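# Shelve labelled cartons onto rack boards A and B

## Task

Place each carton on the rack board named on its label: A is the higher board and B the lower one. Each carton must end up resting flat on its bottom face and must not sit on top of another carton. Any carton that drops, or slides down by more than a few centimetres, means failure.

## Robot and tools

ROBOT. Two UR-style six-joint arms, left_arm and right_arm. Each stands on its own carriage on one floor track that runs along y at x = 0. left_rail carries left_arm and is always on the +y side; right_rail carries right_arm. Each base sits at x = 0, y = its carriage position_m, z = 0.04 m, and faces +x. The two carriages must stay roughly 0.7 m or more apart. Both arms have a 140 mm parallel gripper with a wrist camera. left_arm's fingers can fold: grip with the outer quarter of the pads, and never press fingertips down onto a surface. right_arm's fingers are rigid.

FRAME. There is one scene frame fixed to the table. The table top is z = 0 and +z is up. +x is the way the arms face, and +y is to their left. The table starts at x = 0.17 m. end_effector_position (m) is the point between the closed pads. The fingertips reach about 33 mm past it when nearly closed and 9 mm when wide open. The gripper's fingers point along its own +z and close along its y. Printed poses can be a few cm off.

execute_actions(actions, cameras). actions is a list with at most one action; an empty list just reports state and images. An action may hold:
- rows: up to 15 rows, one per 1/30 s step. Each row is a single list of 18 numbers in [-1, 1] covering both arms. First come left_arm's 6 joint offsets (shoulder pan, shoulder lift, elbow, wrist 1, wrist 2, wrist 3), then its gripper position, force_limit and speed. Then the same 9 for right_arm. The joint numbers are offsets from the Joint targets at the start of the call, not from the previous row, and not absolute angles. Scale: 1.0 = 1.481 rad for pan and lift, 2.222 rad for the other four. Send 0 to leave a joint alone. Gripper position is absolute: +1 = 140 mm open, about -0.8 = pads touching, -1 = close until blocked. force_limit runs from -1 (about 14 N) to +1 (58 N). Gripper speed runs from -1 (about 30 mm/s) to +1 (250 mm/s); faster closes squeeze harder. To leave a gripper unchanged, repeat its last three numbers, because 0 is a real command.
- steps: 1 to 450, default 15, and no fewer than the number of rows. After the last row the arm keeps heading to that row's target.
- until: a stop condition on rail fields, e.g. {"left_rail": {"position_status": ["!=", "moving"]}}, or {"all": {"status": "ended"}}. Numbers need a comparison.
- left_rail / right_rail: {position_m, speed_m_s, acceleration_factor} or {"stop": true}. position_m is an absolute place on the track in metres: left_rail -0.8 to 1.5, right_rail -1.5 to 0.8. speed_m_s is 0.01 to 1; acceleration_factor is 0.1 to 1. To drive, send position_m, then wait with until position_status != moving before placing that arm's gripper.
cameras picks images (cam_low, cam_left_wrist, cam_right_wrist); [] gives none.

move(target, speed, blend, stop_force, zero, blocking, cameras). target is one 18-number row as above, or a list of up to 15 such rows. Every row's offsets count from the same starting Joint targets. speed is in rad/s for the joint with the farthest to go: 0.01 to 3.14, default 0.5. blend is in rad and rounds corners in a list. stop_force is in N, 4 to 120: the arm halts when its wrist feels that much push. Use it with a slow speed when approaching contact, and leave it out when pulling away. zero (default true) re-zeroes before the move. blocking=false returns early; then call wait or stop before sending rows. The paths avoid nothing.

wait(seconds 0 to 10): lets the scene run while commands are held. stop: brakes a running move (not the rails). zoom_image(camera, region [x0,y0,x1,y1] in pixels, at most 504x504): a closer view of that camera's latest image. zero_wrist_force(arm): re-zeroes that wrist sensor. read_manual: licence text only. finished_scene(scene): ends the current scene for good; give that scene's number.

RESULTS. Joint positions / velocities / targets have one block per arm: the rail (m) first, then six joints (rad). Joint targets are what your next offsets add to. object_status: 0 moving, 1 blocked while opening, 2 blocked while closing (a grip), 3 reached or pads met. position_measured is in counts: 3 = open, 230 = pads met. Wrist force/torque are in the gripper's axes. Rail position_status reads moving, done, contact_stop, time_out, stopped, stopped_with_arm, stopped_for_other_arm or stopped_for_other_carriage; position_answer reads taken or not_taken. If you see "joint command not followed", the clearance check altered a step. A move: line reports done, off_target, held, fault and so on. Also watch for MOTOR HOT and fault lines.

LIMITS AND CAUTIONS. A joint may only move about 0.434 rad (pan, lift) or 0.651 rad (others) ahead of its measured angle per step, so split large motions over several calls. Any contact force near 150 N, or torque above the joint limits (wrist about 27 to 31 N m), stops that arm for 10 s. Avoid hitting or pressing the other arm, dropping or releasing cartons while moving, knocking things off the table or onto the track frame, and holding heavy loads stretched out for long, which overheats motors. Place cartons gently and release only when they are at rest on the board.

Each tool is called after "Emit:" as name(argument=value, ...) on one line, values as JSON.

## Session

Emit:
execute_actions(actions=[], cameras=["cam_low", "cam_left_wrist", "cam_right_wrist"])

Scene clock: 0.00 s.
left_arm: end_effector_position=(+0.3563, +0.7786, +0.5790) position_measured=3 object_status=3 end_effector_quat_wxyz=(+0.000, +0.000, +1.000, +0.000) | right_arm: end_effector_position=(+0.3563, -0.6214, +0.5790) position_measured=3 object_status=3 end_effector_quat_wxyz=(+0.000, +0.000, +1.000, +0.000)
Joint positions: left_arm=[0.7 -0.281 -2.157 1.821 -1.235 -1.571 -0.28] | right_arm=[-0.7 -0.281 -2.157 1.821 -1.235 -1.571 -0.28]
Joint velocities: within noise
Joint torques (N m): no reading
Wrist force (N): no reading
Wrist torque (N m): no reading
Wrist force, peak (N): no reading
Joint targets: left_arm=[0.700 -0.280 -2.157 1.821 -1.235 -1.571 -0.280] | right_arm=[-0.700 -0.281 -2.157 1.821 -1.235 -1.571 -0.280]
Tool commands: left_gripper/position=+1.0 left_gripper/force_limit=+1.0 left_gripper/speed=+1.0 right_gripper/position=+1.0 right_gripper/force_limit=+1.0 right_gripper/speed=+1.0
left_rail: position_m=0.700 position_status=done
right_rail: position_m=-0.700 position_status=done

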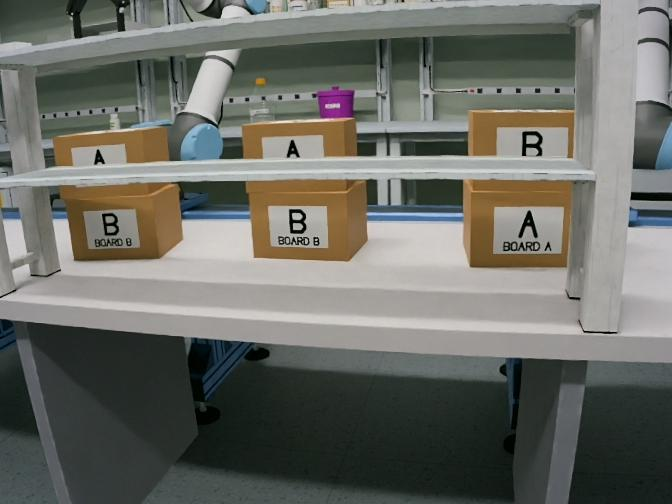

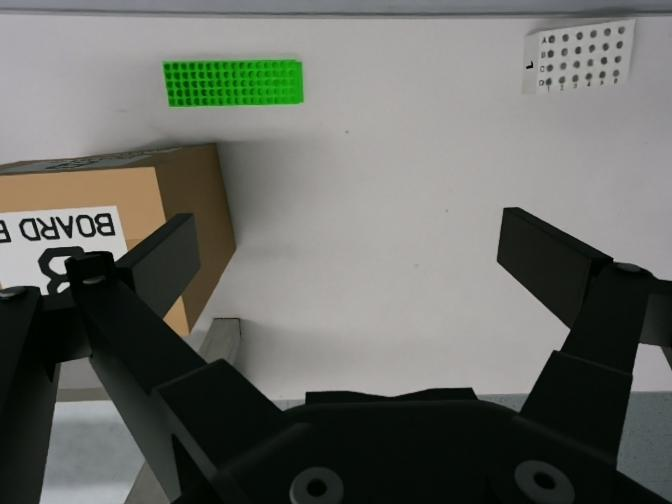

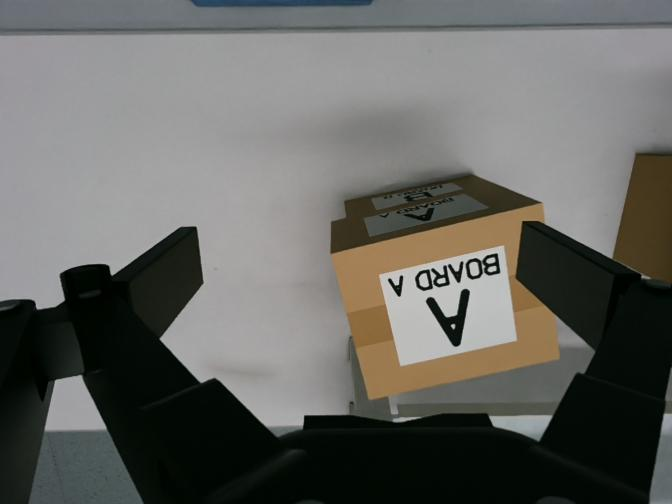

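Emit:
execute_actions(actions=[{"left_rail": {"position_m": 0.4197}, "right_rail": {"position_m": -1.0897}, "steps": 240, "until": {"all": {"status": "ended"}}}], cameras=["cam_left_wrist", "cam_right_wrist"])

Scene clock: 151.57 s.
left_arm: end_effector_position=(+0.3563, +0.4983, +0.5790) position_measured=3 object_status=3 end_effector_quat_wxyz=(+0.000, +0.000, +1.000, +0.000) | right_arm: end_effector_position=(+0.3563, -1.0110, +0.5790) position_measured=3 object_status=3 end_effector_quat_wxyz=(+0.000, +0.000, +1.000, +0.000) end_effector_velocity=(+0.000, -0.002, +0.000) end_effector_angular_velocity=(+0.001, +0.001, -0.001)
Joint positions: left_arm=[0.42 -0.281 -2.157 1.821 -1.235 -1.571 -0.28] | right_arm=[-1.09 -0.28 -2.157 1.821 -1.235 -1.571 -0.28]
Joint velocities: left_arm=[within noise] | right_arm=[-0.001 -0.002 0 0 0.001 0 -0.001]
Joint torques (N m): left_arm=[-1.64 4.46 -49.7 -3.39 0.16 -0.18] | right_arm=[-0.63 4.39 -41.01 -3.97 0.48 0.49]
Wrist force (N): left_arm=[0.1 -0.1 0.0] | right_arm=[0.3 -0.3 0.1]
Wrist torque (N m): left_arm=[-0.02 -0.02 0.00] | right_arm=[-0.07 -0.06 0.00]
Wrist force, peak (N): left_arm=[0.1 -2.0 0.1] | right_arm=[0.0 1.8 0.1]
Joint targets: left_arm=[0.420 -0.280 -2.157 1.821 -1.235 -1.571 -0.280] | right_arm=[-1.090 -0.281 -2.157 1.821 -1.235 -1.571 -0.280]
Tool commands: left_gripper/position=+1.0 left_gripper/force_limit=+1.0 left_gripper/speed=+1.0 right_gripper/position=+1.0 right_gripper/force_limit=+1.0 right_gripper/speed=+1.0
left_rail: position_m=0.420 position_status=done
right_rail: position_m=-1.090 position_status=done
camera_calibration:
cam_left_wrist: T_world_to_cam=[[0.00214105, 0.999833, 0.0181292, -0.500429], [0.941022, -0.00814831, 0.338248, -0.530979], [0.338339, 0.0163358, -0.940882, 0.598812], [0, 0, 0, 1]] pos_world=[0.298133, 0.486237, 0.752087]
cam_right_wrist: T_world_to_cam=[[0.0224336, 0.999667, 0.0127834, 1.00229], [0.95045, -0.0252913, 0.309847, -0.541883], [0.310067, 0.00519896, -0.950701, 0.621254], [0, 0, 0, 1]] pos_world=[0.299918, -1.01889, 0.745714]
Images, in order (width x height): cam_left_wrist 672x504, cam_right_wrist 672x504.

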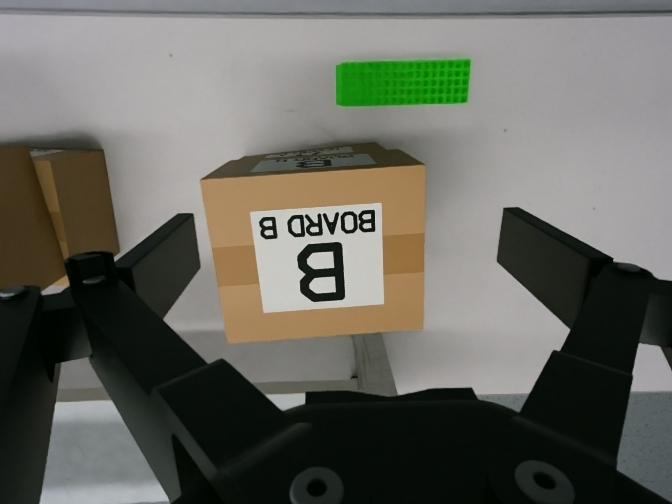

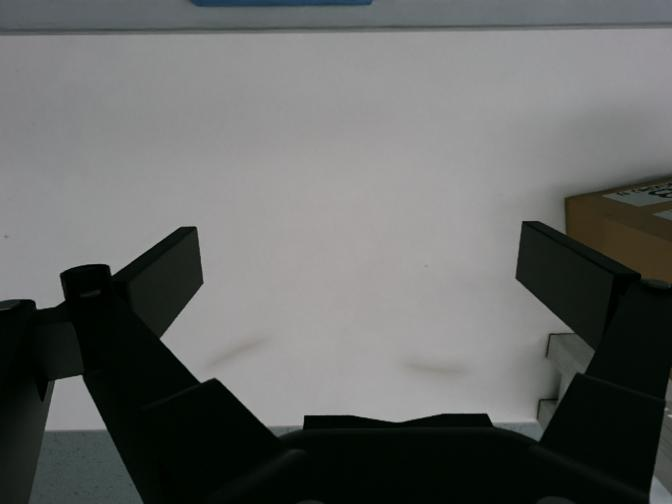

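Emit:
move(target=[-0.370591, 0.221325, -0.024079, 0.230073, 0.428270, -0.290504, -1, -1, -1, 0.369763, 0.221325, -0.024079, 0.230073, -0.555080, 0.416517, -0.5, -1, -1], speed=0.9, cameras=[])

Emit:
move(target=[-0.370591, 0.221325, -0.024079, 0.230073, 0.428270, -0.290504, -1, -1, -1, 0.369763, 0.221325, -0.024079, 0.230073, -0.555080, 0.416517, -0.5, -1, -1], speed=0.9, cameras=[])

Scene clock: 214.73 s.
left_arm: end_effector_position=(+0.5754, +0.4598, +0.6237) position_measured=230 object_status=3 end_effector_quat_wxyz=(+0.108, +0.135, +0.829, +0.532) | right_arm: end_effector_position=(+0.4431, -1.1210, +0.6838) position_measured=192 object_status=3 end_effector_quat_wxyz=(-0.045, -0.076, +0.782, -0.617)
Joint positions: left_arm=[0.42 -0.829 -1.829 1.767 -0.724 -0.619 -0.926] | right_arm=[-1.09 0.267 -1.829 1.767 -0.724 -2.804 0.645]
Joint velocities: within noise
Joint torques (N m): left_arm=[-15.4 -7.29 -55.88 0.44 4.67 -2.45] | right_arm=[9.63 -12.49 -45.66 0.45 -5.8 2.68]
Wrist force (N): left_arm=[0.0 -0.3 0.1] | right_arm=[0.1 0.5 0.7]
Wrist torque (N m): left_arm=[0.03 0.07 -0.30] | right_arm=[-0.44 -0.21 -0.29]
Wrist force, peak (N): left_arm=[-1.2 -1.1 -1.4] | right_arm=[0.1 1.3 1.2]
Joint targets: left_arm=[0.420 -0.829 -1.829 1.767 -0.724 -0.619 -0.926] | right_arm=[-1.090 0.267 -1.829 1.767 -0.724 -2.804 0.645]
left_rail: position_m=0.420 position_status=done
right_rail: position_m=-1.090 position_status=done
move: done
No camera images: "cameras" was empty.

Scene clock: 216.83 s.
left_arm: end_effector_position=(+0.6232, -0.1846, +0.5914) position_measured=230 object_status=3 end_effector_quat_wxyz=(+0.534, +0.534, +0.464, +0.464) | right_arm: end_effector_position=(+0.6230, -0.4853, +0.5914) position_measured=192 object_status=3 end_effector_quat_wxyz=(+0.534, -0.534, +0.464, -0.464)
Joint positions: left_arm=[0.42 -1.378 -1.501 1.714 -0.213 0.332 -1.571] | right_arm=[-1.09 0.815 -1.501 1.714 -0.213 -4.037 1.57]
Joint velocities: within noise
Joint torques (N m): left_arm=[-15.82 -33.83 -59.58 2.53 2.21 -2.32] | right_arm=[11.93 -41.22 -50.67 1.7 -2.67 2.65]
Wrist force (N): left_arm=[0.0 -0.4 -0.1] | right_arm=[-0.3 1.5 1.0]
Wrist torque (N m): left_arm=[-0.05 0.12 -0.31] | right_arm=[-0.33 -0.11 -0.33]
Wrist force, peak (N): left_arm=[-3.6 -1.8 -1.1] | right_arm=[-3.3 2.5 0.1]
Joint targets: left_arm=[0.420 -1.378 -1.501 1.714 -0.213 0.332 -1.571] | right_arm=[-1.090 0.815 -1.501 1.714 -0.213 -4.038 1.570]
left_rail: position_m=0.420 position_status=done
right_rail: position_m=-1.090 position_status=done
move: done
No camera images: "cameras" was empty.

Emit:
move(target=[[-0.192914, 0.251346, -0.072714, -0.094722, -0.226059, 0.000225, -1, -1, -1, -0.221111, -0.270878, 0.297524, -0.116889, -0.244645, 0.000225, -0.5, -1, -1], [-0.192914, 0.336222, -0.025600, -0.198407, -0.226059, 0.000225, -1, -1, -1, -0.221111, -0.106479, 0.372126, -0.301065, -0.244645, 0.000225, -0.5, -1, -1]], speed=[0.5, 0.3], blend=[0.02, 0], cameras=["cam_left_wrist", "cam_right_wrist"])

Scene clock: 265.17 s.
left_arm: end_effector_position=(+0.4400, -0.3501, +0.2698) position_measured=230 object_status=3 end_effector_quat_wxyz=(+0.480, +0.481, +0.519, +0.519) | right_arm: end_effector_position=(+0.5110, -0.6722, +0.2699) position_measured=192 object_status=3 end_effector_quat_wxyz=(+0.581, -0.581, +0.404, -0.403)
Joint positions: left_arm=[0.42 -1.664 -1.003 1.657 -0.653 -0.17 -1.571] | right_arm=[-1.09 0.487 -1.659 2.541 -0.881 -4.581 1.571]
Joint velocities: within noise
Joint torques (N m): left_arm=[-14.34 -70.28 -28.12 -2.29 -2.32 1.3] | right_arm=[-13.62 -11.3 -20.94 -8.03 -2.78 2.8]
Wrist force (N): left_arm=[0.2 -0.4 0.3] | right_arm=[0.1 1.1 1.8]
Wrist torque (N m): left_arm=[-0.03 0.10 -0.29] | right_arm=[-0.39 -0.18 -0.36]
Wrist force, peak (N): left_arm=[2.7 0.1 0.7] | right_arm=[0.2 2.2 1.3]
Joint targets: left_arm=[0.420 -1.664 -1.003 1.657 -0.653 -0.170 -1.571] | right_arm=[-1.090 0.487 -1.659 2.541 -0.882 -4.581 1.571]
left_rail: position_m=0.420 position_status=done
right_rail: position_m=-1.090 position_status=done
move: done
camera_calibration:
cam_left_wrist: T_world_to_cam=[[-0.0179939, -0.00380962, 0.999831, -0.254226], [-0.265232, -0.964148, -0.00844702, -0.222453], [0.964017, -0.265339, 0.0163383, -0.338645], [0, 0, 0, 1]] pos_world=[0.262883, -0.305302, 0.257837]
cam_right_wrist: T_world_to_cam=[[-0.0202395, 0.0164809, -0.999659, 0.298183], [-0.621709, 0.782833, 0.0254936, 0.838806], [0.782986, 0.622014, -0.00559779, 0.195577], [0, 0, 0, 1]] pos_world=[0.374394, -0.783211, 0.277792]
Images, in order (width x height): cam_left_wrist 672x504, cam_right_wrist 672x504.

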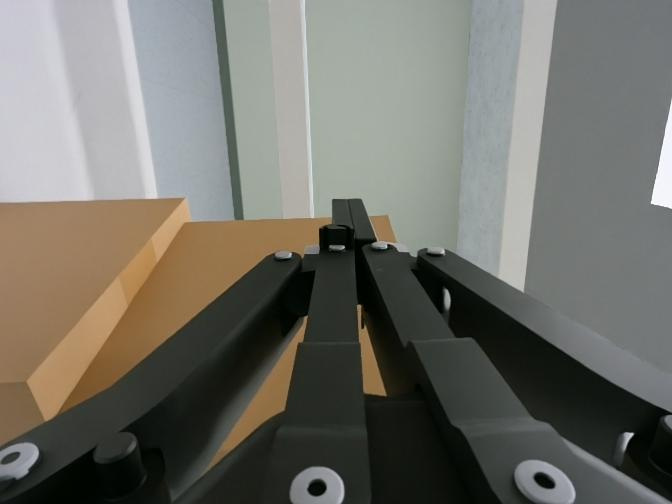

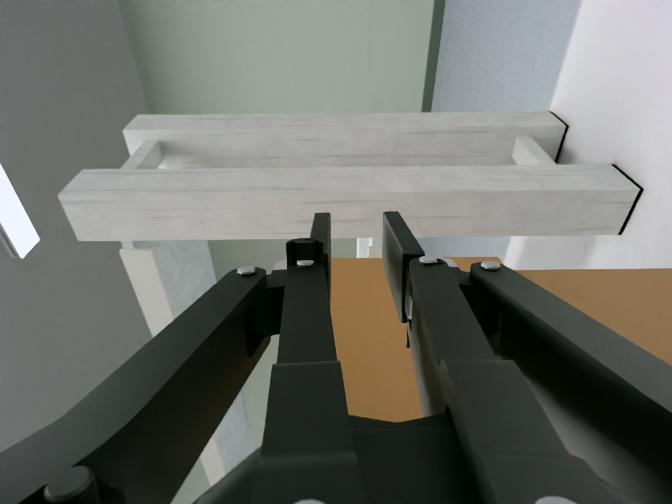

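Emit:
move(target=[0.009192, 0.012900, 0.001019, -0.009617, 0.006127, 0, -1, -1, -1, 0.012216, 0.042746, -0.005215, -0.023276, 0.008142, 0, -0.5, -1, -1], speed=0.1, cameras=[])

Emit:
zero_wrist_force(arm="left_arm")

Emit:
zero_wrist_force(arm="right_arm")

Emit:
move(target=[0.009548, 0.035714, -0.042305, 0.018500, 0.006364, 0, -1, -1, -1, 0.074563, 0.036033, -0.024090, 0.000073, 0.049698, 0, -0.5, -1, -1], speed=0.03, stop_force=6, cameras=["cam_left_wrist"])

Scene clock: 357.30 s.
left_arm: end_effector_position=(+0.4506, -0.3510, +0.2538) position_measured=230 object_status=3 end_effector_quat_wxyz=(+0.480, +0.481, +0.519, +0.519) | right_arm: end_effector_position=(+0.5190, -0.6613, +0.2539) position_measured=192 object_status=3 end_effector_quat_wxyz=(+0.581, -0.581, +0.404, -0.403)
Joint positions: left_arm=[0.42 -1.651 -0.984 1.659 -0.675 -0.156 -1.571] | right_arm=[-1.09 0.505 -1.596 2.529 -0.933 -4.563 1.571]
Joint velocities: within noise
Joint torques (N m): left_arm=[15.61 -71.69 -26.8 -1.64 1.85 1.79] | right_arm=[11.26 -14.34 -35.06 -8.14 2.86 2.66]
Wrist force (N): left_arm=[0.1 -0.1 0.2] | right_arm=[0.1 1.0 1.5]
Wrist torque (N m): left_arm=[0.04 0.12 -0.29] | right_arm=[-0.45 -0.16 -0.39]
Wrist force, peak (N): left_arm=[-0.2 -0.2 0.7] | right_arm=[0.1 1.3 1.7]
Joint targets: left_arm=[0.420 -1.651 -0.984 1.659 -0.675 -0.156 -1.571] | right_arm=[-1.090 0.506 -1.596 2.529 -0.933 -4.563 1.571]
left_rail: position_m=0.420 position_status=done
right_rail: position_m=-1.090 position_status=done
move: done
No camera images: "cameras" was empty.

Wrist force sensor zeroed.

Wrist force sensor zeroed.

Scene clock: 361.63 s.
left_arm: end_effector_position=(+0.4562, -0.3775, +0.2538) position_measured=230 object_status=3 end_effector_quat_wxyz=(+0.480, +0.481, +0.519, +0.519) | right_arm: end_effector_position=(+0.5121, -0.6279, +0.2539) position_measured=192 object_status=3 end_effector_quat_wxyz=(+0.581, -0.581, +0.404, -0.403)
Joint positions: left_arm=[0.42 -1.641 -0.948 1.596 -0.647 -0.147 -1.571] | right_arm=[-1.09 0.6 -1.55 2.483 -0.933 -4.468 1.571]
Joint velocities: within noise
Joint torques (N m): left_arm=[-12.8 -114.53 -37.13 -1.37 -1.49 1.54] | right_arm=[-12.98 -44.66 -20.24 -0.31 -4.13 2.64]
Wrist force (N, zeroed by zero_wrist_force): left_arm=[2.9 -1.4 -1.4] | right_arm=[3.0 -0.5 -0.6]
Wrist torque (N m, zeroed by zero_wrist_force): left_arm=[-0.05 0.12 0.00] | right_arm=[-0.06 0.10 0.09]
Wrist force, peak (N, zeroed by zero_wrist_force): left_arm=[6.4 0.8 -1.7] | right_arm=[7.7 -1.2 -1.6]
Joint targets: left_arm=[0.420 -1.641 -0.948 1.596 -0.647 -0.147 -1.571] | right_arm=[-1.090 0.600 -1.550 2.483 -0.933 -4.468 1.571]
left_rail: position_m=0.420 position_status=done
right_rail: position_m=-1.090 position_status=done
move: contact (left_arm, right_arm); left_arm: the elbow is farthest, 0.031 rad from its target; right_arm: the shoulder pan is farthest, 0.016 rad from its target
camera_calibration:
cam_left_wrist: T_world_to_cam=[[-0.0180182, -0.00390559, 0.99983, -0.238064], [-0.265111, -0.96418, -0.00854397, -0.244608], [0.96405, -0.26522, 0.0163374, -0.36131], [0, 0, 0, 1]] pos_world=[0.279184, -0.332602, 0.241836]
Images, in order (width x height): cam_left_wrist 672x504.

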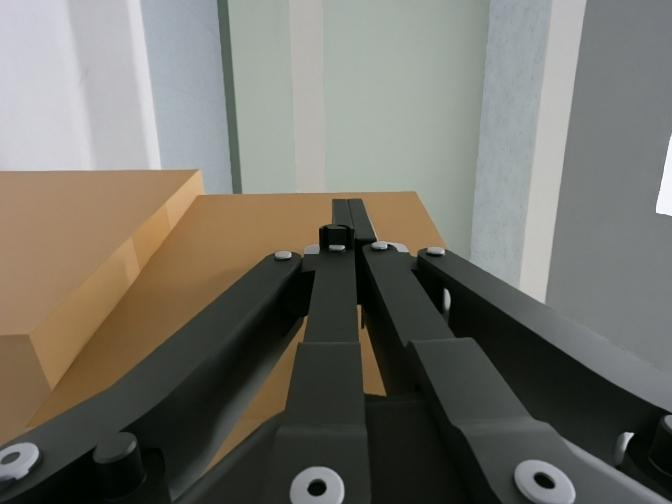

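Emit:
move(target=[[0.001181, 0.004063, -0.004747, 0.002039, 0.000787, 0, -1, -1, -1, 0.008440, 0.004015, -0.002648, -0.000028, 0.005626, 0, -0.5, -1, -1], [0.001181, -0.012683, -0.010299, 0.018752, 0.000787, 0, -1, -1, -1, 0.008440, -0.031870, -0.011544, 0.032786, 0.005626, 0, -0.5, -1, -1]], speed=[0.01, 0.04], cameras=["cam_left_wrist"])

Scene clock: 453.47 s.
left_arm: end_effector_position=(+0.4574, -0.3817, +0.2796) position_measured=230 object_status=3 end_effector_quat_wxyz=(+0.480, +0.481, +0.519, +0.519) | right_arm: end_effector_position=(+0.5107, -0.6234, +0.2797) position_measured=192 object_status=3 end_effector_quat_wxyz=(+0.581, -0.581, +0.404, -0.403)
Joint positions: left_arm=[0.42 -1.639 -0.967 1.573 -0.606 -0.145 -1.571] | right_arm=[-1.09 0.613 -1.597 2.458 -0.86 -4.456 1.571]
Joint velocities: within noise
Joint torques (N m): left_arm=[-15.24 -118.67 -76.85 -0.76 26.59 1.48] | right_arm=[39.92 -49.3 -51.91 -4.06 -9.89 1.13]
Wrist force (N, zeroed by zero_wrist_force): left_arm=[48.8 -8.7 -5.8] | right_arm=[49.6 9.2 -6.4]
Wrist torque (N m, zeroed by zero_wrist_force): left_arm=[0.29 1.79 0.08] | right_arm=[-0.14 1.26 0.27]
Wrist force, peak (N, zeroed by zero_wrist_force): left_arm=[51.8 -9.2 -6.1] | right_arm=[52.7 8.9 -6.6]
Joint targets: left_arm=[0.420 -1.639 -0.967 1.573 -0.605 -0.145 -1.571] | right_arm=[-1.090 0.613 -1.597 2.458 -0.860 -4.456 1.571]
left_rail: position_m=0.420 position_status=done
right_rail: position_m=-1.090 position_status=done
move: done
camera_calibration:
cam_left_wrist: T_world_to_cam=[[-0.0180182, -0.00390559, 0.99983, -0.263857], [-0.265111, -0.96418, -0.00854397, -0.248242], [0.96405, -0.26522, 0.0163374, -0.363933], [0, 0, 0, 1]] pos_world=[0.280284, -0.336902, 0.267636]
Images, in order (width x height): cam_left_wrist 672x504.

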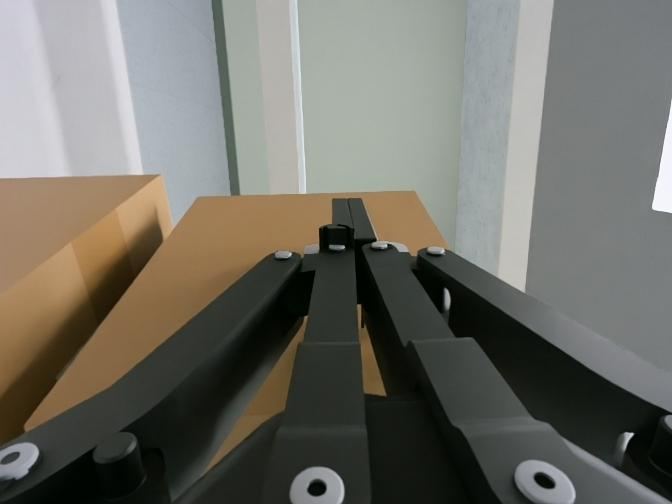

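Emit:
move(target=[[0, -0.029691, -0.013119, 0.032909, 0, 0, -1, -1, -1, 0, -0.060527, -0.020215, 0.060557, 0, 0, -0.5, -1, -1], [0, -0.060689, -0.033128, 0.073578, 0, 0, -1, -1, -1, 0, -0.118629, -0.049198, 0.128267, 0, 0, -0.5, -1, -1], [0, -0.086298, -0.057862, 0.115380, 0, 0, -1, -1, -1, 0, -0.162082, -0.082549, 0.190580, 0, 0, -0.5, -1, -1], [0, -0.106188, -0.087478, 0.158254, 0, 0, -1, -1, -1, 0, -0.192659, -0.119637, 0.248047, 0, 0, -0.5, -1, -1], [0, -0.120016, -0.122273, 0.202265, 0, 0, -1, -1, -1, 0, -0.212168, -0.160035, 0.301449, 0, 0, -0.5, -1, -1], [0, -0.127000, -0.159152, 0.243799, 0, 0, -1, -1, -1, 0, -0.221705, -0.199776, 0.347546, 0, 0, -0.5, -1, -1], [0.028684, -0.213808, -0.079892, 0.222399, 0.051585, 0, -1, -1, -1, 0.089186, -0.124687, -0.244979, 0.328086, 0.091910, 0, -0.5, -1, -1], [0.066193, -0.292642, -0.014497, 0.209548, 0.109051, 0, -1, -1, -1, 0.152648, -0.030712, -0.298052, 0.318522, 0.166675, 0, -0.5, -1, -1], [0.115145, -0.363797, 0.038944, 0.203533, 0.174145, 0, -1, -1, -1, 0.199233, 0.061580, -0.359323, 0.318278, 0.230191, 0, -0.5, -1, -1]], speed=[0.1, 0.15, 0.16, 0.16, 0.16, 0.15, 0.13, 0.13, 0.13], blend=[0.008, 0.008, 0.008, 0.008, 0.008, 0.008, 0.008, 0.008, 0], cameras=["cam_low"])

Scene clock: 564.47 s.
left_arm: end_effector_position=(+0.5720, -0.2114, +0.6248) position_measured=230 object_status=3 end_effector_quat_wxyz=(+0.534, +0.534, +0.464, +0.464) | right_arm: end_effector_position=(+0.5720, -0.4585, +0.6248) position_measured=192 object_status=3 end_effector_quat_wxyz=(+0.534, -0.534, +0.464, -0.464)
Joint positions: left_arm=[0.42 -1.469 -1.506 1.659 -0.153 0.242 -1.571] | right_arm=[-1.09 0.908 -1.506 1.659 -0.153 -3.944 1.571]
Joint velocities: within noise
Joint torques (N m): left_arm=[-18.57 -57.61 -57.47 -11.47 26.91 1.44] | right_arm=[41.55 -32.79 -64.79 -14.79 -8.01 -0.69]
Wrist force (N, zeroed by zero_wrist_force): left_arm=[49.2 -9.3 -6.0] | right_arm=[50.3 8.9 -6.6]
Wrist torque (N m, zeroed by zero_wrist_force): left_arm=[0.19 1.87 0.09] | right_arm=[-0.19 1.16 0.33]
Wrist force, peak (N, zeroed by zero_wrist_force): left_arm=[61.9 -8.9 -7.3] | right_arm=[63.3 9.1 -8.0]
Joint targets: left_arm=[0.420 -1.469 -1.506 1.660 -0.153 0.242 -1.571] | right_arm=[-1.090 0.908 -1.506 1.659 -0.153 -3.944 1.571]
left_rail: position_m=0.420 position_status=done
right_rail: position_m=-1.090 position_status=done
move: done
Images, in order (width x height): cam_low 672x504.

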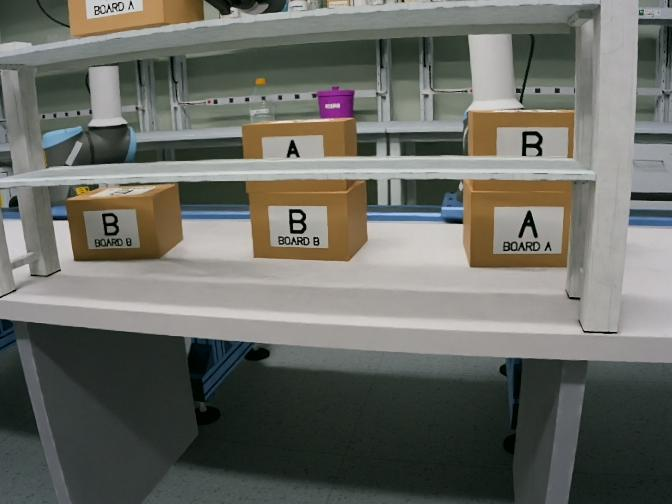

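Emit:
move(target=[[0.058573, 0.025062, -0.018198, 0.001494, 0.039040, 0, -1, -1, -1, -0.045355, 0.025062, -0.018198, 0.001494, -0.030230, 0, -0.5, -1, -1], [0.113989, 0.054105, -0.040137, 0.004075, 0.075975, 0, -1, -1, -1, -0.086567, 0.054105, -0.040137, 0.004075, -0.057698, 0, -0.5, -1, -1], [0.165910, 0.086704, -0.065813, 0.008023, 0.110582, 0, -1, -1, -1, -0.123789, 0.086704, -0.065813, 0.008023, -0.082508, 0, -0.5, -1, -1], [0.221914, 0.128904, -0.100720, 0.014803, 0.147910, 0, -1, -1, -1, -0.162591, 0.128904, -0.100720, 0.014803, -0.108369, 0, -0.5, -1, -1], [0.221914, 0.132823, -0.084168, -0.004361, 0.147910, 0, -1, -1, -1, -0.162591, 0.132823, -0.084168, -0.004361, -0.108369, 0, -0.5, -1, -1]], speed=[0.13, 0.13, 0.13, 0.13, 0.05], blend=[0.008, 0.008, 0.008, 0, 0], cameras=[])

Emit:
move(target=[0, 0.003317, 0.010760, -0.012970, 0, 0, -1, -1, -1, 0, 0.003317, 0.010760, -0.012970, 0, 0, -0.5, -1, -1], speed=0.016, stop_force=5, cameras=["cam_low"])

Scene clock: 580.37 s.
left_arm: end_effector_position=(+0.7971, -0.2114, +0.5998) position_measured=230 object_status=3 end_effector_quat_wxyz=(+0.534, +0.534, +0.464, +0.464) | right_arm: end_effector_position=(+0.7971, -0.4584, +0.5998) position_measured=192 object_status=3 end_effector_quat_wxyz=(+0.534, -0.534, +0.464, -0.464)
Joint positions: left_arm=[0.42 -1.14 -1.309 1.472 -0.163 0.571 -1.571] | right_arm=[-1.09 0.667 -1.309 1.472 -0.163 -4.185 1.571]
Joint velocities: within noise
Joint torques (N m): left_arm=[-26.38 -44.12 -54.84 -13.09 24.64 1.47] | right_arm=[23.39 -58.01 -46.62 -15 -24.75 -0.73]
Wrist force (N, zeroed by zero_wrist_force): left_arm=[45.7 -9.2 -5.7] | right_arm=[47.0 9.5 -5.9]
Wrist torque (N m, zeroed by zero_wrist_force): left_arm=[0.18 1.72 0.09] | right_arm=[-0.10 1.14 0.23]
Wrist force, peak (N, zeroed by zero_wrist_force): left_arm=[57.4 -8.8 -6.9] | right_arm=[58.5 10.1 -7.4]
Joint targets: left_arm=[0.420 -1.140 -1.309 1.473 -0.163 0.571 -1.571] | right_arm=[-1.090 0.667 -1.309 1.472 -0.163 -4.185 1.571]
left_rail: position_m=0.420 position_status=done
right_rail: position_m=-1.090 position_status=done
move: done
No camera images: "cameras" was empty.

Scene clock: 583.07 s.
left_arm: end_effector_position=(+0.7971, -0.2113, +0.5827) position_measured=230 object_status=3 end_effector_quat_wxyz=(+0.534, +0.534, +0.464, +0.464) | right_arm: end_effector_position=(+0.7971, -0.4584, +0.5826) position_measured=192 object_status=3 end_effector_quat_wxyz=(+0.534, -0.534, +0.464, -0.464)
Joint positions: left_arm=[0.42 -1.14 -1.304 1.497 -0.192 0.571 -1.571] | right_arm=[-1.09 0.667 -1.304 1.496 -0.192 -4.185 1.571]
Joint velocities: within noise
Joint torques (N m): left_arm=[-26.64 -44.46 -55.96 -11.94 18.79 1.42] | right_arm=[26 -56.51 -46.97 -13.74 -19.12 -0.47]
Wrist force (N, zeroed by zero_wrist_force): left_arm=[46.3 -7.0 -5.8] | right_arm=[46.7 6.8 -6.0]
Wrist torque (N m, zeroed by zero_wrist_force): left_arm=[0.13 1.72 0.07] | right_arm=[-0.13 1.11 0.23]
Wrist force, peak (N, zeroed by zero_wrist_force): left_arm=[47.3 -8.7 -5.9] | right_arm=[48.2 9.5 -5.8]
Joint targets: left_arm=[0.420 -1.140 -1.304 1.497 -0.192 0.571 -1.571] | right_arm=[-1.090 0.667 -1.304 1.496 -0.192 -4.185 1.571]
left_rail: position_m=0.420 position_status=done
right_rail: position_m=-1.090 position_status=done
move: done
Images, in order (width x height): cam_low 672x504.

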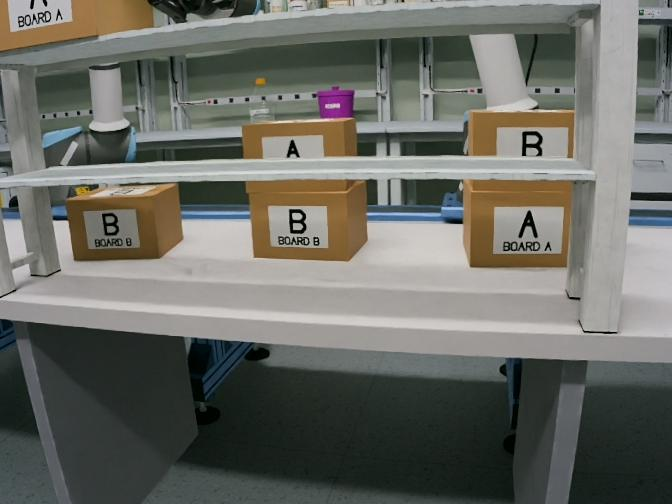

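Emit:
move(target=[0, 0.002428, 0.006754, -0.008373, 0, 0, -1, -1, -1, 0, 0.002428, 0.006754, -0.008373, 0, 0, -0.5, -1, -1], speed=0.012, stop_force=4, cameras=[])

Scene clock: 598.03 s.
left_arm: end_effector_position=(+0.7971, -0.2114, +0.5824) position_measured=230 object_status=3 end_effector_quat_wxyz=(+0.534, +0.534, +0.464, +0.464) | right_arm: end_effector_position=(+0.7971, -0.4584, +0.5823) position_measured=192 object_status=3 end_effector_quat_wxyz=(+0.534, -0.534, +0.464, -0.464)
Joint positions: left_arm=[0.42 -1.14 -1.304 1.497 -0.192 0.571 -1.571] | right_arm=[-1.09 0.667 -1.304 1.496 -0.192 -4.185 1.571]
Joint velocities: within noise
Joint torques (N m): left_arm=[-31.58 -57.87 -74.48 -2.43 12.42 1.41] | right_arm=[28.86 -72.8 -59.55 -2.73 -12.49 -0.5]
Wrist force (N, zeroed by zero_wrist_force): left_arm=[48.5 -4.3 -7.6] | right_arm=[49.1 5.3 -7.2]
Wrist torque (N m, zeroed by zero_wrist_force): left_arm=[0.06 1.72 0.01] | right_arm=[-0.04 1.16 0.27]
Wrist force, peak (N, zeroed by zero_wrist_force): left_arm=[48.7 -3.5 -7.9] | right_arm=[49.5 1.8 -9.2]
Joint targets: left_arm=[0.420 -1.140 -1.304 1.497 -0.192 0.571 -1.571] | right_arm=[-1.090 0.667 -1.304 1.496 -0.192 -4.185 1.571]
left_rail: position_m=0.420 position_status=done
right_rail: position_m=-1.090 position_status=done
move: contact (left_arm, right_arm); left_arm: the wrist 1 is farthest, 0.019 rad from its target; right_arm: the wrist 1 is farthest, 0.019 rad from its target
No camera images: "cameras" was empty.

Emit:
move(target=[[0, 0.000110, 0.000307, -0.000381, 0, 0, -1, -1, -1, 0, 0.000110, 0.000307, -0.000381, 0, 0, -0.5, -1, -1], [0.008000, -0.017280, 0.015079, -0.003562, 0.005332, 0, -1, -1, -1, -0.014988, -0.017280, 0.015079, -0.003562, -0.009989, 0, -0.5, -1, -1], [-0.076897, -0.087637, 0.063963, -0.005551, -0.051254, 0, -1, -1, -1, 0.039243, -0.087637, 0.063963, -0.005551, 0.026156, 0, -0.5, -1, -1], [-0.160976, -0.133096, 0.097675, -0.008964, -0.107293, 0, -1, -1, -1, 0.099675, -0.133096, 0.097675, -0.008964, 0.066435, 0, -0.5, -1, -1]], speed=[0.01, 0.03, 0.25, 0.3], blend=[0, 0, 0.03, 0], cameras=["cam_low", "cam_left_wrist", "cam_right_wrist"])

Scene clock: 631.23 s.
left_arm: end_effector_position=(+0.6232, -0.1845, +0.5915) position_measured=230 object_status=3 end_effector_quat_wxyz=(+0.534, +0.534, +0.464, +0.464) | right_arm: end_effector_position=(+0.6232, -0.4852, +0.5914) position_measured=192 object_status=3 end_effector_quat_wxyz=(+0.534, -0.534, +0.464, -0.464) end_effector_velocity=(-0.003, +0.002, +0.000) end_effector_angular_velocity=(+0.001, +0.000, +0.002)
Joint positions: left_arm=[0.42 -1.378 -1.501 1.714 -0.212 0.332 -1.571] | right_arm=[-1.09 0.815 -1.501 1.713 -0.212 -4.038 1.571]
Joint velocities: left_arm=[within noise] | right_arm=[0 0.005 -0.001 0.001 -0.001 0.002 0]
Joint torques (N m): left_arm=[-17.01 -74.01 -37.24 -3.34 -2.08 1.11] | right_arm=[12.48 -72.63 -35.12 -6.48 4.19 -0.54]
Wrist force (N, zeroed by zero_wrist_force): left_arm=[-0.2 -0.1 -0.1] | right_arm=[-4.6 0.9 0.1]
Wrist torque (N m, zeroed by zero_wrist_force): left_arm=[-0.03 0.03 -0.01] | right_arm=[0.20 0.99 0.07]
Wrist force, peak (N, zeroed by zero_wrist_force): left_arm=[48.7 -3.5 -7.7] | right_arm=[49.4 5.0 -7.1]
Joint targets: left_arm=[0.420 -1.378 -1.501 1.714 -0.212 0.332 -1.571] | right_arm=[-1.090 0.815 -1.501 1.713 -0.212 -4.037 1.571]
left_rail: position_m=0.420 position_status=done
right_rail: position_m=-1.090 position_status=done
move: done
camera_calibration:
cam_left_wrist: T_world_to_cam=[[-0.0181672, 0.000133532, 0.999835, -0.571072], [-0.465916, -0.88479, -0.00834762, 0.128196], [0.884642, -0.465991, 0.0161364, -0.464081], [0, 0, 0, 1]] pos_world=[0.459899, -0.102755, 0.579537]
cam_right_wrist: T_world_to_cam=[[-0.0161425, 0.0202619, -0.999664, 0.618145], [-0.439155, 0.898055, 0.0252939, 0.696208], [0.898266, 0.439416, -0.00559873, -0.167253], [0, 0, 0, 1]] pos_world=[0.46596, -0.564264, 0.599392]

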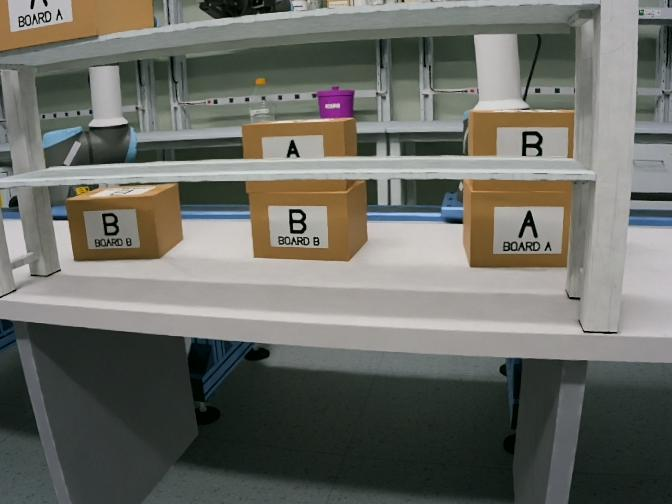

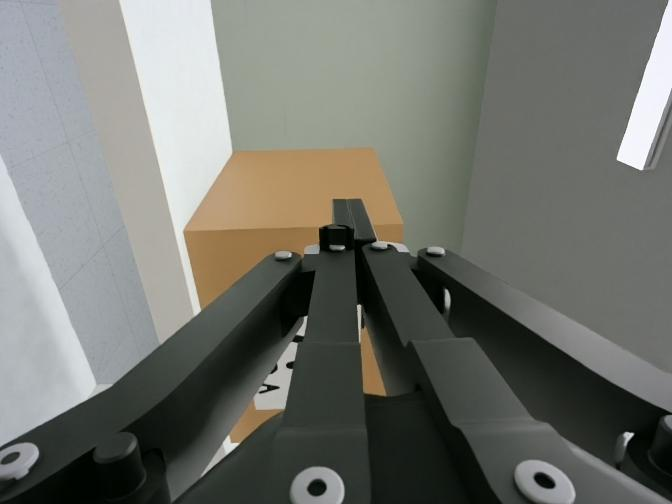

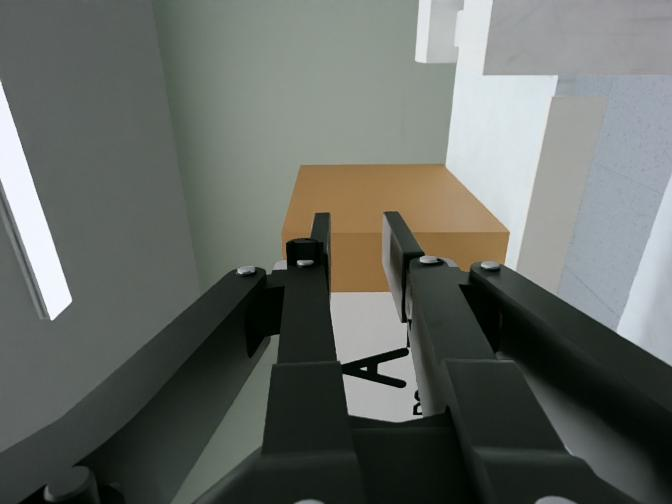

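Emit:
move(target=[[-0.195000, 0.317779, 0.005587, -0.217527, -0.218675, 0, -1, -1, -1, -0.179227, -0.073434, 0.365350, -0.316359, -0.208223, 0, -0.5, -1, -1], [-0.195000, 0.375022, 0.017482, -0.267575, -0.218675, 0, -1, -1, -1, -0.179227, 0.053741, 0.386330, -0.422104, -0.208223, 0, -0.5, -1, -1], [-0.195000, 0.438747, 0.022057, -0.314624, -0.218675, 0, -1, -1, -1, -0.179227, 0.202564, 0.394789, -0.529757, -0.208223, 0, -0.5, -1, -1]], speed=[0.5, 0.3, 0.25], blend=[0.02, 0.02, 0], cameras=["cam_left_wrist", "cam_right_wrist"])

Scene clock: 703.27 s.
left_arm: end_effector_position=(+0.4407, -0.3279, +0.1101) position_measured=230 object_status=3 end_effector_quat_wxyz=(+0.485, +0.486, +0.514, +0.514) | right_arm: end_effector_position=(+0.5071, -0.6592, +0.1098) position_measured=192 object_status=3 end_effector_quat_wxyz=(+0.577, -0.577, +0.409, -0.409)
Joint positions: left_arm=[0.42 -1.667 -0.852 1.763 -0.911 -0.154 -1.571] | right_arm=[-1.09 0.549 -1.201 2.591 -1.389 -4.5 1.571]
Joint velocities: within noise
Joint torques (N m): left_arm=[-14.67 -73.3 -17.85 -1.62 -2.44 1.92] | right_arm=[-13.05 -32.13 -1.34 -7.86 -2.64 -0.45]
Wrist force (N, zeroed by zero_wrist_force): left_arm=[0.0 -0.5 0.0] | right_arm=[-4.6 0.7 0.1]
Wrist torque (N m, zeroed by zero_wrist_force): left_arm=[-0.11 -0.04 -0.01] | right_arm=[0.11 1.02 0.04]
Wrist force, peak (N, zeroed by zero_wrist_force): left_arm=[1.6 1.7 0.6] | right_arm=[-6.2 -1.6 -0.2]
Joint targets: left_arm=[0.420 -1.667 -0.851 1.763 -0.911 -0.154 -1.571] | right_arm=[-1.090 0.549 -1.201 2.591 -1.389 -4.500 1.571]
left_rail: position_m=0.420 position_status=done
right_rail: position_m=-1.090 position_status=done
move: done
camera_calibration:
cam_left_wrist: T_world_to_cam=[[-0.018005, -0.00327181, 0.999833, -0.0942727], [-0.283774, -0.958856, -0.00824792, -0.192324], [0.958722, -0.283875, 0.0163357, -0.334627], [0, 0, 0, 1]] pos_world=[0.264541, -0.279711, 0.098137]
cam_right_wrist: T_world_to_cam=[[-0.0200792, 0.0167458, -0.999658, 0.138002], [-0.606575, 0.794617, 0.0254948, 0.830447], [0.794773, 0.60688, -0.00579775, 0.17381], [0, 0, 0, 1]] pos_world=[0.36836, -0.76768, 0.117791]
Images, in order (width x height): cam_left_wrist 672x504, cam_right_wrist 672x504.

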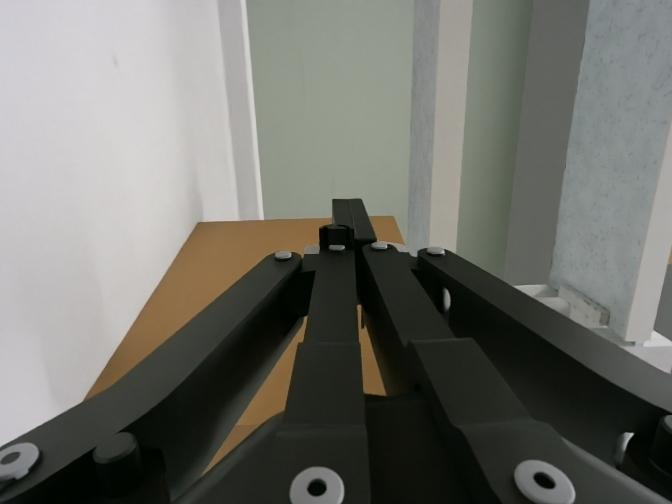

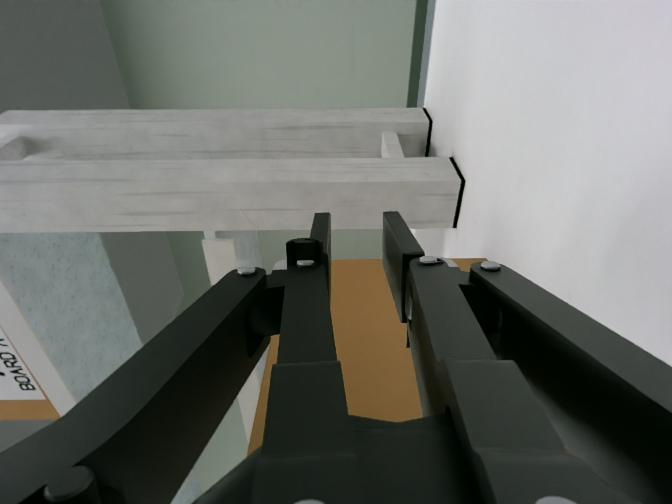

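Emit:
zero_wrist_force(arm="left_arm")

Emit:
zero_wrist_force(arm="right_arm")

Emit:
move(target=[0.006675, 0.035675, -0.050964, 0.027187, 0.002878, 0, -1, -1, -1, 0.114783, 0.021259, -0.041357, 0.027188, 0.074933, 0, -0.5, -1, -1], speed=0.035, stop_force=6, cameras=[])

Wrist force sensor zeroed.

Wrist force sensor zeroed.

Scene clock: 742.17 s.
left_arm: end_effector_position=(+0.4428, -0.3611, +0.1100) position_measured=230 object_status=3 end_effector_quat_wxyz=(+0.485, +0.485, +0.515, +0.515) | right_arm: end_effector_position=(+0.4948, -0.6121, +0.1096) position_measured=192 object_status=3 end_effector_quat_wxyz=(+0.577, -0.577, +0.408, -0.408)
Joint positions: left_arm=[0.42 -1.661 -0.815 1.685 -0.87 -0.149 -1.571] | right_arm=[-1.09 0.68 -1.177 2.52 -1.343 -4.373 1.571]
Joint velocities: within noise
Joint torques (N m): left_arm=[-9.69 -118.56 -23.4 -1.19 3.8 1.5] | right_arm=[-12.69 -60.46 -5.01 -6.42 -4.56 -0.23]
Wrist force (N, zeroed by zero_wrist_force): left_arm=[3.6 -0.8 -3.1] | right_arm=[4.1 -1.8 -1.3]
Wrist torque (N m, zeroed by zero_wrist_force): left_arm=[0.09 0.14 0.00] | right_arm=[0.03 0.08 0.07]
Wrist force, peak (N, zeroed by zero_wrist_force): left_arm=[9.6 2.2 -4.3] | right_arm=[9.2 -1.3 -2.2]
Joint targets: left_arm=[0.420 -1.661 -0.815 1.685 -0.870 -0.149 -1.571] | right_arm=[-1.090 0.680 -1.177 2.520 -1.343 -4.373 1.571]
left_rail: position_m=0.420 position_status=done
right_rail: position_m=-1.090 position_status=done
move: contact (left_arm, right_arm); left_arm: the elbow is farthest, 0.035 rad from its target; right_arm: the shoulder pan is farthest, 0.040 rad from its target
No camera images: "cameras" was empty.

Emit:
move(target=[[0.001266, 0.003525, -0.005072, 0.002723, 0.000352, 0, -1, -1, -1, 0.007271, 0.001176, -0.002659, 0.001876, 0.004478, 0, -0.5, -1, -1], [0.001266, -0.017240, -0.005771, 0.017262, 0.000352, 0, -1, -1, -1, 0.007271, -0.044034, -0.003842, 0.033192, 0.004478, 0, -0.5, -1, -1]], speed=[0.01, 0.04], cameras=[])

Scene clock: 869.87 s.
left_arm: end_effector_position=(+0.4438, -0.3654, +0.1350) position_measured=230 object_status=3 end_effector_quat_wxyz=(+0.485, +0.485, +0.515, +0.515) | right_arm: end_effector_position=(+0.4933, -0.6079, +0.1347) position_measured=192 object_status=3 end_effector_quat_wxyz=(+0.577, -0.578, +0.408, -0.408)
Joint positions: left_arm=[0.42 -1.659 -0.841 1.672 -0.831 -0.149 -1.571] | right_arm=[-1.09 0.69 -1.242 2.512 -1.269 -4.363 1.571]
Joint velocities: within noise
Joint torques (N m): left_arm=[-14.97 -127.22 -72.25 -0.19 25.46 1.68] | right_arm=[39.02 -67.57 -38.47 -2.79 -9.56 -0.04]
Wrist force (N, zeroed by zero_wrist_force): left_arm=[46.9 -9.6 -6.0] | right_arm=[48.1 6.9 -5.5]
Wrist torque (N m, zeroed by zero_wrist_force): left_arm=[0.34 1.68 0.07] | right_arm=[-0.69 1.18 0.25]
Wrist force, peak (N, zeroed by zero_wrist_force): left_arm=[49.8 -9.3 -5.9] | right_arm=[50.5 7.1 -6.4]
Joint targets: left_arm=[0.420 -1.659 -0.841 1.672 -0.831 -0.149 -1.571] | right_arm=[-1.090 0.690 -1.242 2.512 -1.269 -4.363 1.571]
left_rail: position_m=0.420 position_status=done
right_rail: position_m=-1.090 position_status=done
move: done
No camera images: "cameras" was empty.

Emit:
execute_actions(actions=[], cameras=["cam_low"])

Scene clock: 945.53 s.
left_arm: end_effector_position=(+0.4438, -0.3655, +0.1350) position_measured=230 object_status=3 end_effector_quat_wxyz=(+0.485, +0.485, +0.515, +0.515) | right_arm: end_effector_position=(+0.4933, -0.6079, +0.1347) position_measured=192 object_status=3 end_effector_quat_wxyz=(+0.577, -0.578, +0.408, -0.408)
Joint positions: left_arm=[0.42 -1.659 -0.841 1.672 -0.831 -0.149 -1.571] | right_arm=[-1.09 0.69 -1.242 2.512 -1.269 -4.363 1.571]
Joint velocities: within noise
Joint torques (N m): left_arm=[-28.46 -126.07 -68.95 -0.99 23.22 1.39] | right_arm=[28.73 -67.16 -33.85 -3.79 -13.34 -0.05]
Wrist force (N, zeroed by zero_wrist_force): left_arm=[48.5 -9.7 -6.1] | right_arm=[49.9 7.0 -5.5]
Wrist torque (N m, zeroed by zero_wrist_force): left_arm=[0.34 1.74 0.08] | right_arm=[-0.66 1.20 0.27]
Wrist force, peak (N, zeroed by zero_wrist_force): left_arm=[49.1 -8.9 -5.9] | right_arm=[50.0 7.1 -5.4]
Joint targets: left_arm=[0.420 -1.659 -0.841 1.672 -0.831 -0.149 -1.571] | right_arm=[-1.090 0.690 -1.242 2.512 -1.269 -4.363 1.571]
Tool commands: left_gripper/position=-1.0 left_gripper/force_limit=-1.0 left_gripper/speed=-1.0 right_gripper/position=-0.5 right_gripper/force_limit=-1.0 right_gripper/speed=-1.0
left_rail: position_m=0.420 position_status=done
right_rail: position_m=-1.090 position_status=done
Images, in order (width x height): cam_low 672x504.

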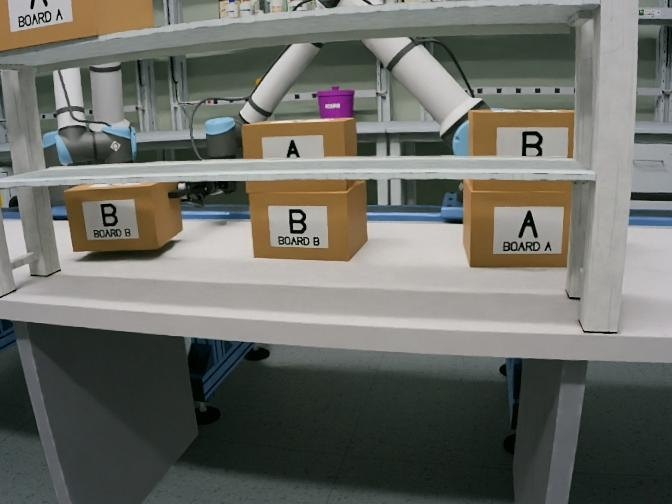

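Emit:
move(target=[[0,-0.039642,-0.003819,0.030241,0,0,-1,-1,-1,0,-0.086349,-0.006390,0.063943,0,0,-0.5,-1,-1],[0,-0.080014,-0.011739,0.065070,0,0,-1,-1,-1,0,-0.172303,-0.019289,0.134131,0,0,-0.5,-1,-1],[0,-0.119741,-0.024807,0.104616,0,0,-1,-1,-1,0,-0.252506,-0.039649,0.207948,0,0,-0.5,-1,-1],[0,-0.157189,-0.044165,0.148934,0,0,-1,-1,-1,0,-0.322194,-0.068055,0.282802,0,0,-0.5,-1,-1],[0.033035,-0.222841,0.023127,0.125400,0.052128,0,-1,-1,-1,0.065375,-0.229177,-0.123411,0.276162,0.073684,0,-0.5,-1,-1],[0.074993,-0.283253,0.081260,0.107533,0.110204,0,-1,-1,-1,0.112177,-0.145305,-0.183166,0.280015,0.134988,0,-0.5,-1,-1],[0.128138,-0.337776,0.130257,0.094877,0.175736,0,-1,-1,-1,0.146774,-0.066575,-0.247558,0.291931,0.188157,0,-0.5,-1,-1]], speed=[0.1,0.15,0.16,0.16,0.13,0.13,0.13], blend=[0.008,0.008,0.008,0.008,0.008,0.008,0], cameras=["cam_low"])

Scene clock: 966.13 s.
left_arm: end_effector_position=(+0.5720, -0.2115, +0.3651) position_measured=230 object_status=3 end_effector_quat_wxyz=(+0.534, +0.534, +0.464, +0.464) | right_arm: end_effector_position=(+0.5721, -0.4587, +0.3647) position_measured=192 object_status=3 end_effector_quat_wxyz=(+0.534, -0.534, +0.464, -0.464)
Joint positions: left_arm=[0.42 -1.469 -1.341 1.962 -0.62 0.242 -1.571] | right_arm=[-1.09 0.908 -1.341 1.962 -0.62 -3.945 1.571]
Joint velocities: within noise
Joint torques (N m): left_arm=[-11.43 -84.67 -56.83 -11.26 24.08 1.02] | right_arm=[38.22 -47.01 -62.54 -3.46 -6.55 -0.09]
Wrist force (N, zeroed by zero_wrist_force): left_arm=[44.4 -9.1 -5.5] | right_arm=[45.4 7.5 -5.8]
Wrist torque (N m, zeroed by zero_wrist_force): left_arm=[0.36 1.65 0.11] | right_arm=[-0.38 1.01 0.27]
Wrist force, peak (N, zeroed by zero_wrist_force): left_arm=[60.1 -8.9 -7.4] | right_arm=[60.9 7.5 -6.4]
Joint targets: left_arm=[0.420 -1.469 -1.341 1.962 -0.620 0.242 -1.571] | right_arm=[-1.090 0.908 -1.341 1.962 -0.620 -3.944 1.571]
left_rail: position_m=0.420 position_status=done
right_rail: position_m=-1.090 position_status=done
move: done
Images, in order (width x height): cam_low 672x504.

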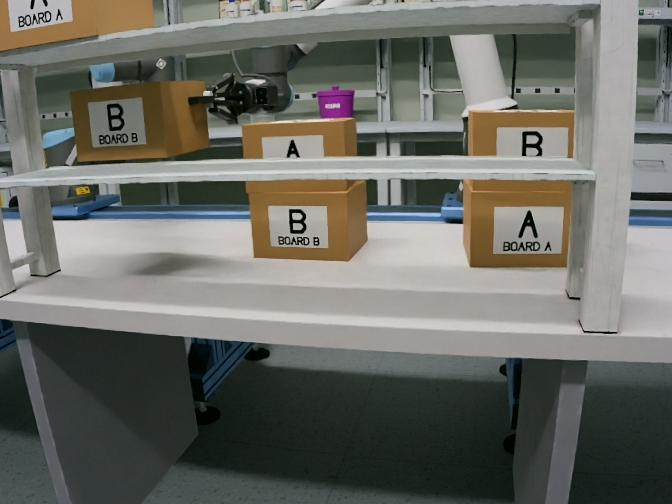

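Emit:
zoom_image(camera="cam_low", region=[60, 60, 400, 280])

Scaled by 1.482.

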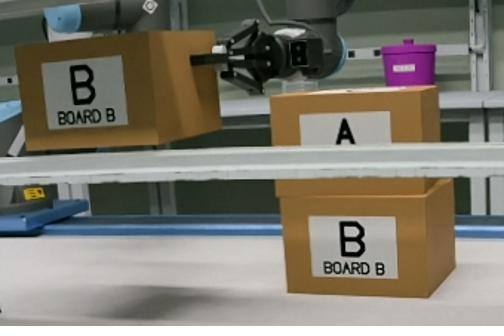

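Emit:
move(target=[[0.057576,0.026625,-0.023496,0.005750,0.038375,0,-1,-1,-1,-0.049011,0.017693,-0.015519,0.003726,-0.032667,0,-0.5,-1,-1],[0.111266,0.056141,-0.050505,0.013086,0.074161,0,-1,-1,-1,-0.094039,0.039134,-0.034821,0.008738,-0.062679,0,-0.5,-1,-1],[0.160957,0.088196,-0.080925,0.022141,0.107280,0,-1,-1,-1,-0.135103,0.063912,-0.057776,0.015178,-0.090048,0,-0.5,-1,-1],[0.216132,0.123970,-0.116146,0.033518,0.144056,0,-1,-1,-1,-0.173771,0.100976,-0.093359,0.026057,-0.115821,0,-0.5,-1,-1],[0.216132,0.132812,-0.111150,0.022629,0.144056,0,-1,-1,-1,-0.173771,0.110133,-0.088321,0.014916,-0.115821,0,-0.5,-1,-1]], speed=[0.13,0.13,0.13,0.13,0.05], blend=[0.008,0.008,0.008,0.008,0], cameras=["cam_low"])

Scene clock: 1201.63 s.
left_arm: end_effector_position=(+0.7971, -0.2265, +0.3505) position_measured=230 object_status=3 end_effector_quat_wxyz=(+0.534, +0.534, +0.464, +0.464) | right_arm: end_effector_position=(+0.7972, -0.4736, +0.3501) position_measured=192 object_status=3 end_effector_quat_wxyz=(+0.534, -0.534, +0.464, -0.464)
Joint positions: left_arm=[0.42 -1.149 -1.145 1.714 -0.57 0.562 -1.571] | right_arm=[-1.09 0.65 -1.178 1.765 -0.587 -4.202 1.571]
Joint velocities: within noise
Joint torques (N m): left_arm=[-23.88 -25.59 -34.5 -4.64 24.26 1.11] | right_arm=[19.06 -37.72 -28.32 -2.95 -23.83 -0.23]
Wrist force (N, zeroed by zero_wrist_force): left_arm=[48.7 29.4 -15.9] | right_arm=[48.7 -19.5 -15.7]
Wrist torque (N m, zeroed by zero_wrist_force): left_arm=[-0.50 1.73 -0.40] | right_arm=[0.90 0.98 0.42]
Wrist force, peak (N, zeroed by zero_wrist_force): left_arm=[48.7 29.4 -15.9] | right_arm=[48.7 -19.5 -15.7]
Joint targets: left_arm=[0.420 -1.149 -1.144 1.715 -0.570 0.562 -1.571] | right_arm=[-1.090 0.650 -1.178 1.765 -0.587 -4.202 1.571]
left_rail: position_m=0.420 position_status=done
right_rail: position_m=-1.090 position_status=done
move: done
Images, in order (width x height): cam_low 672x504.

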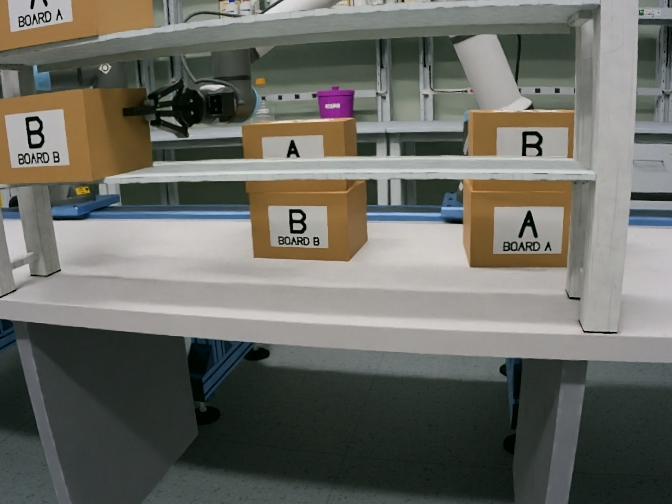

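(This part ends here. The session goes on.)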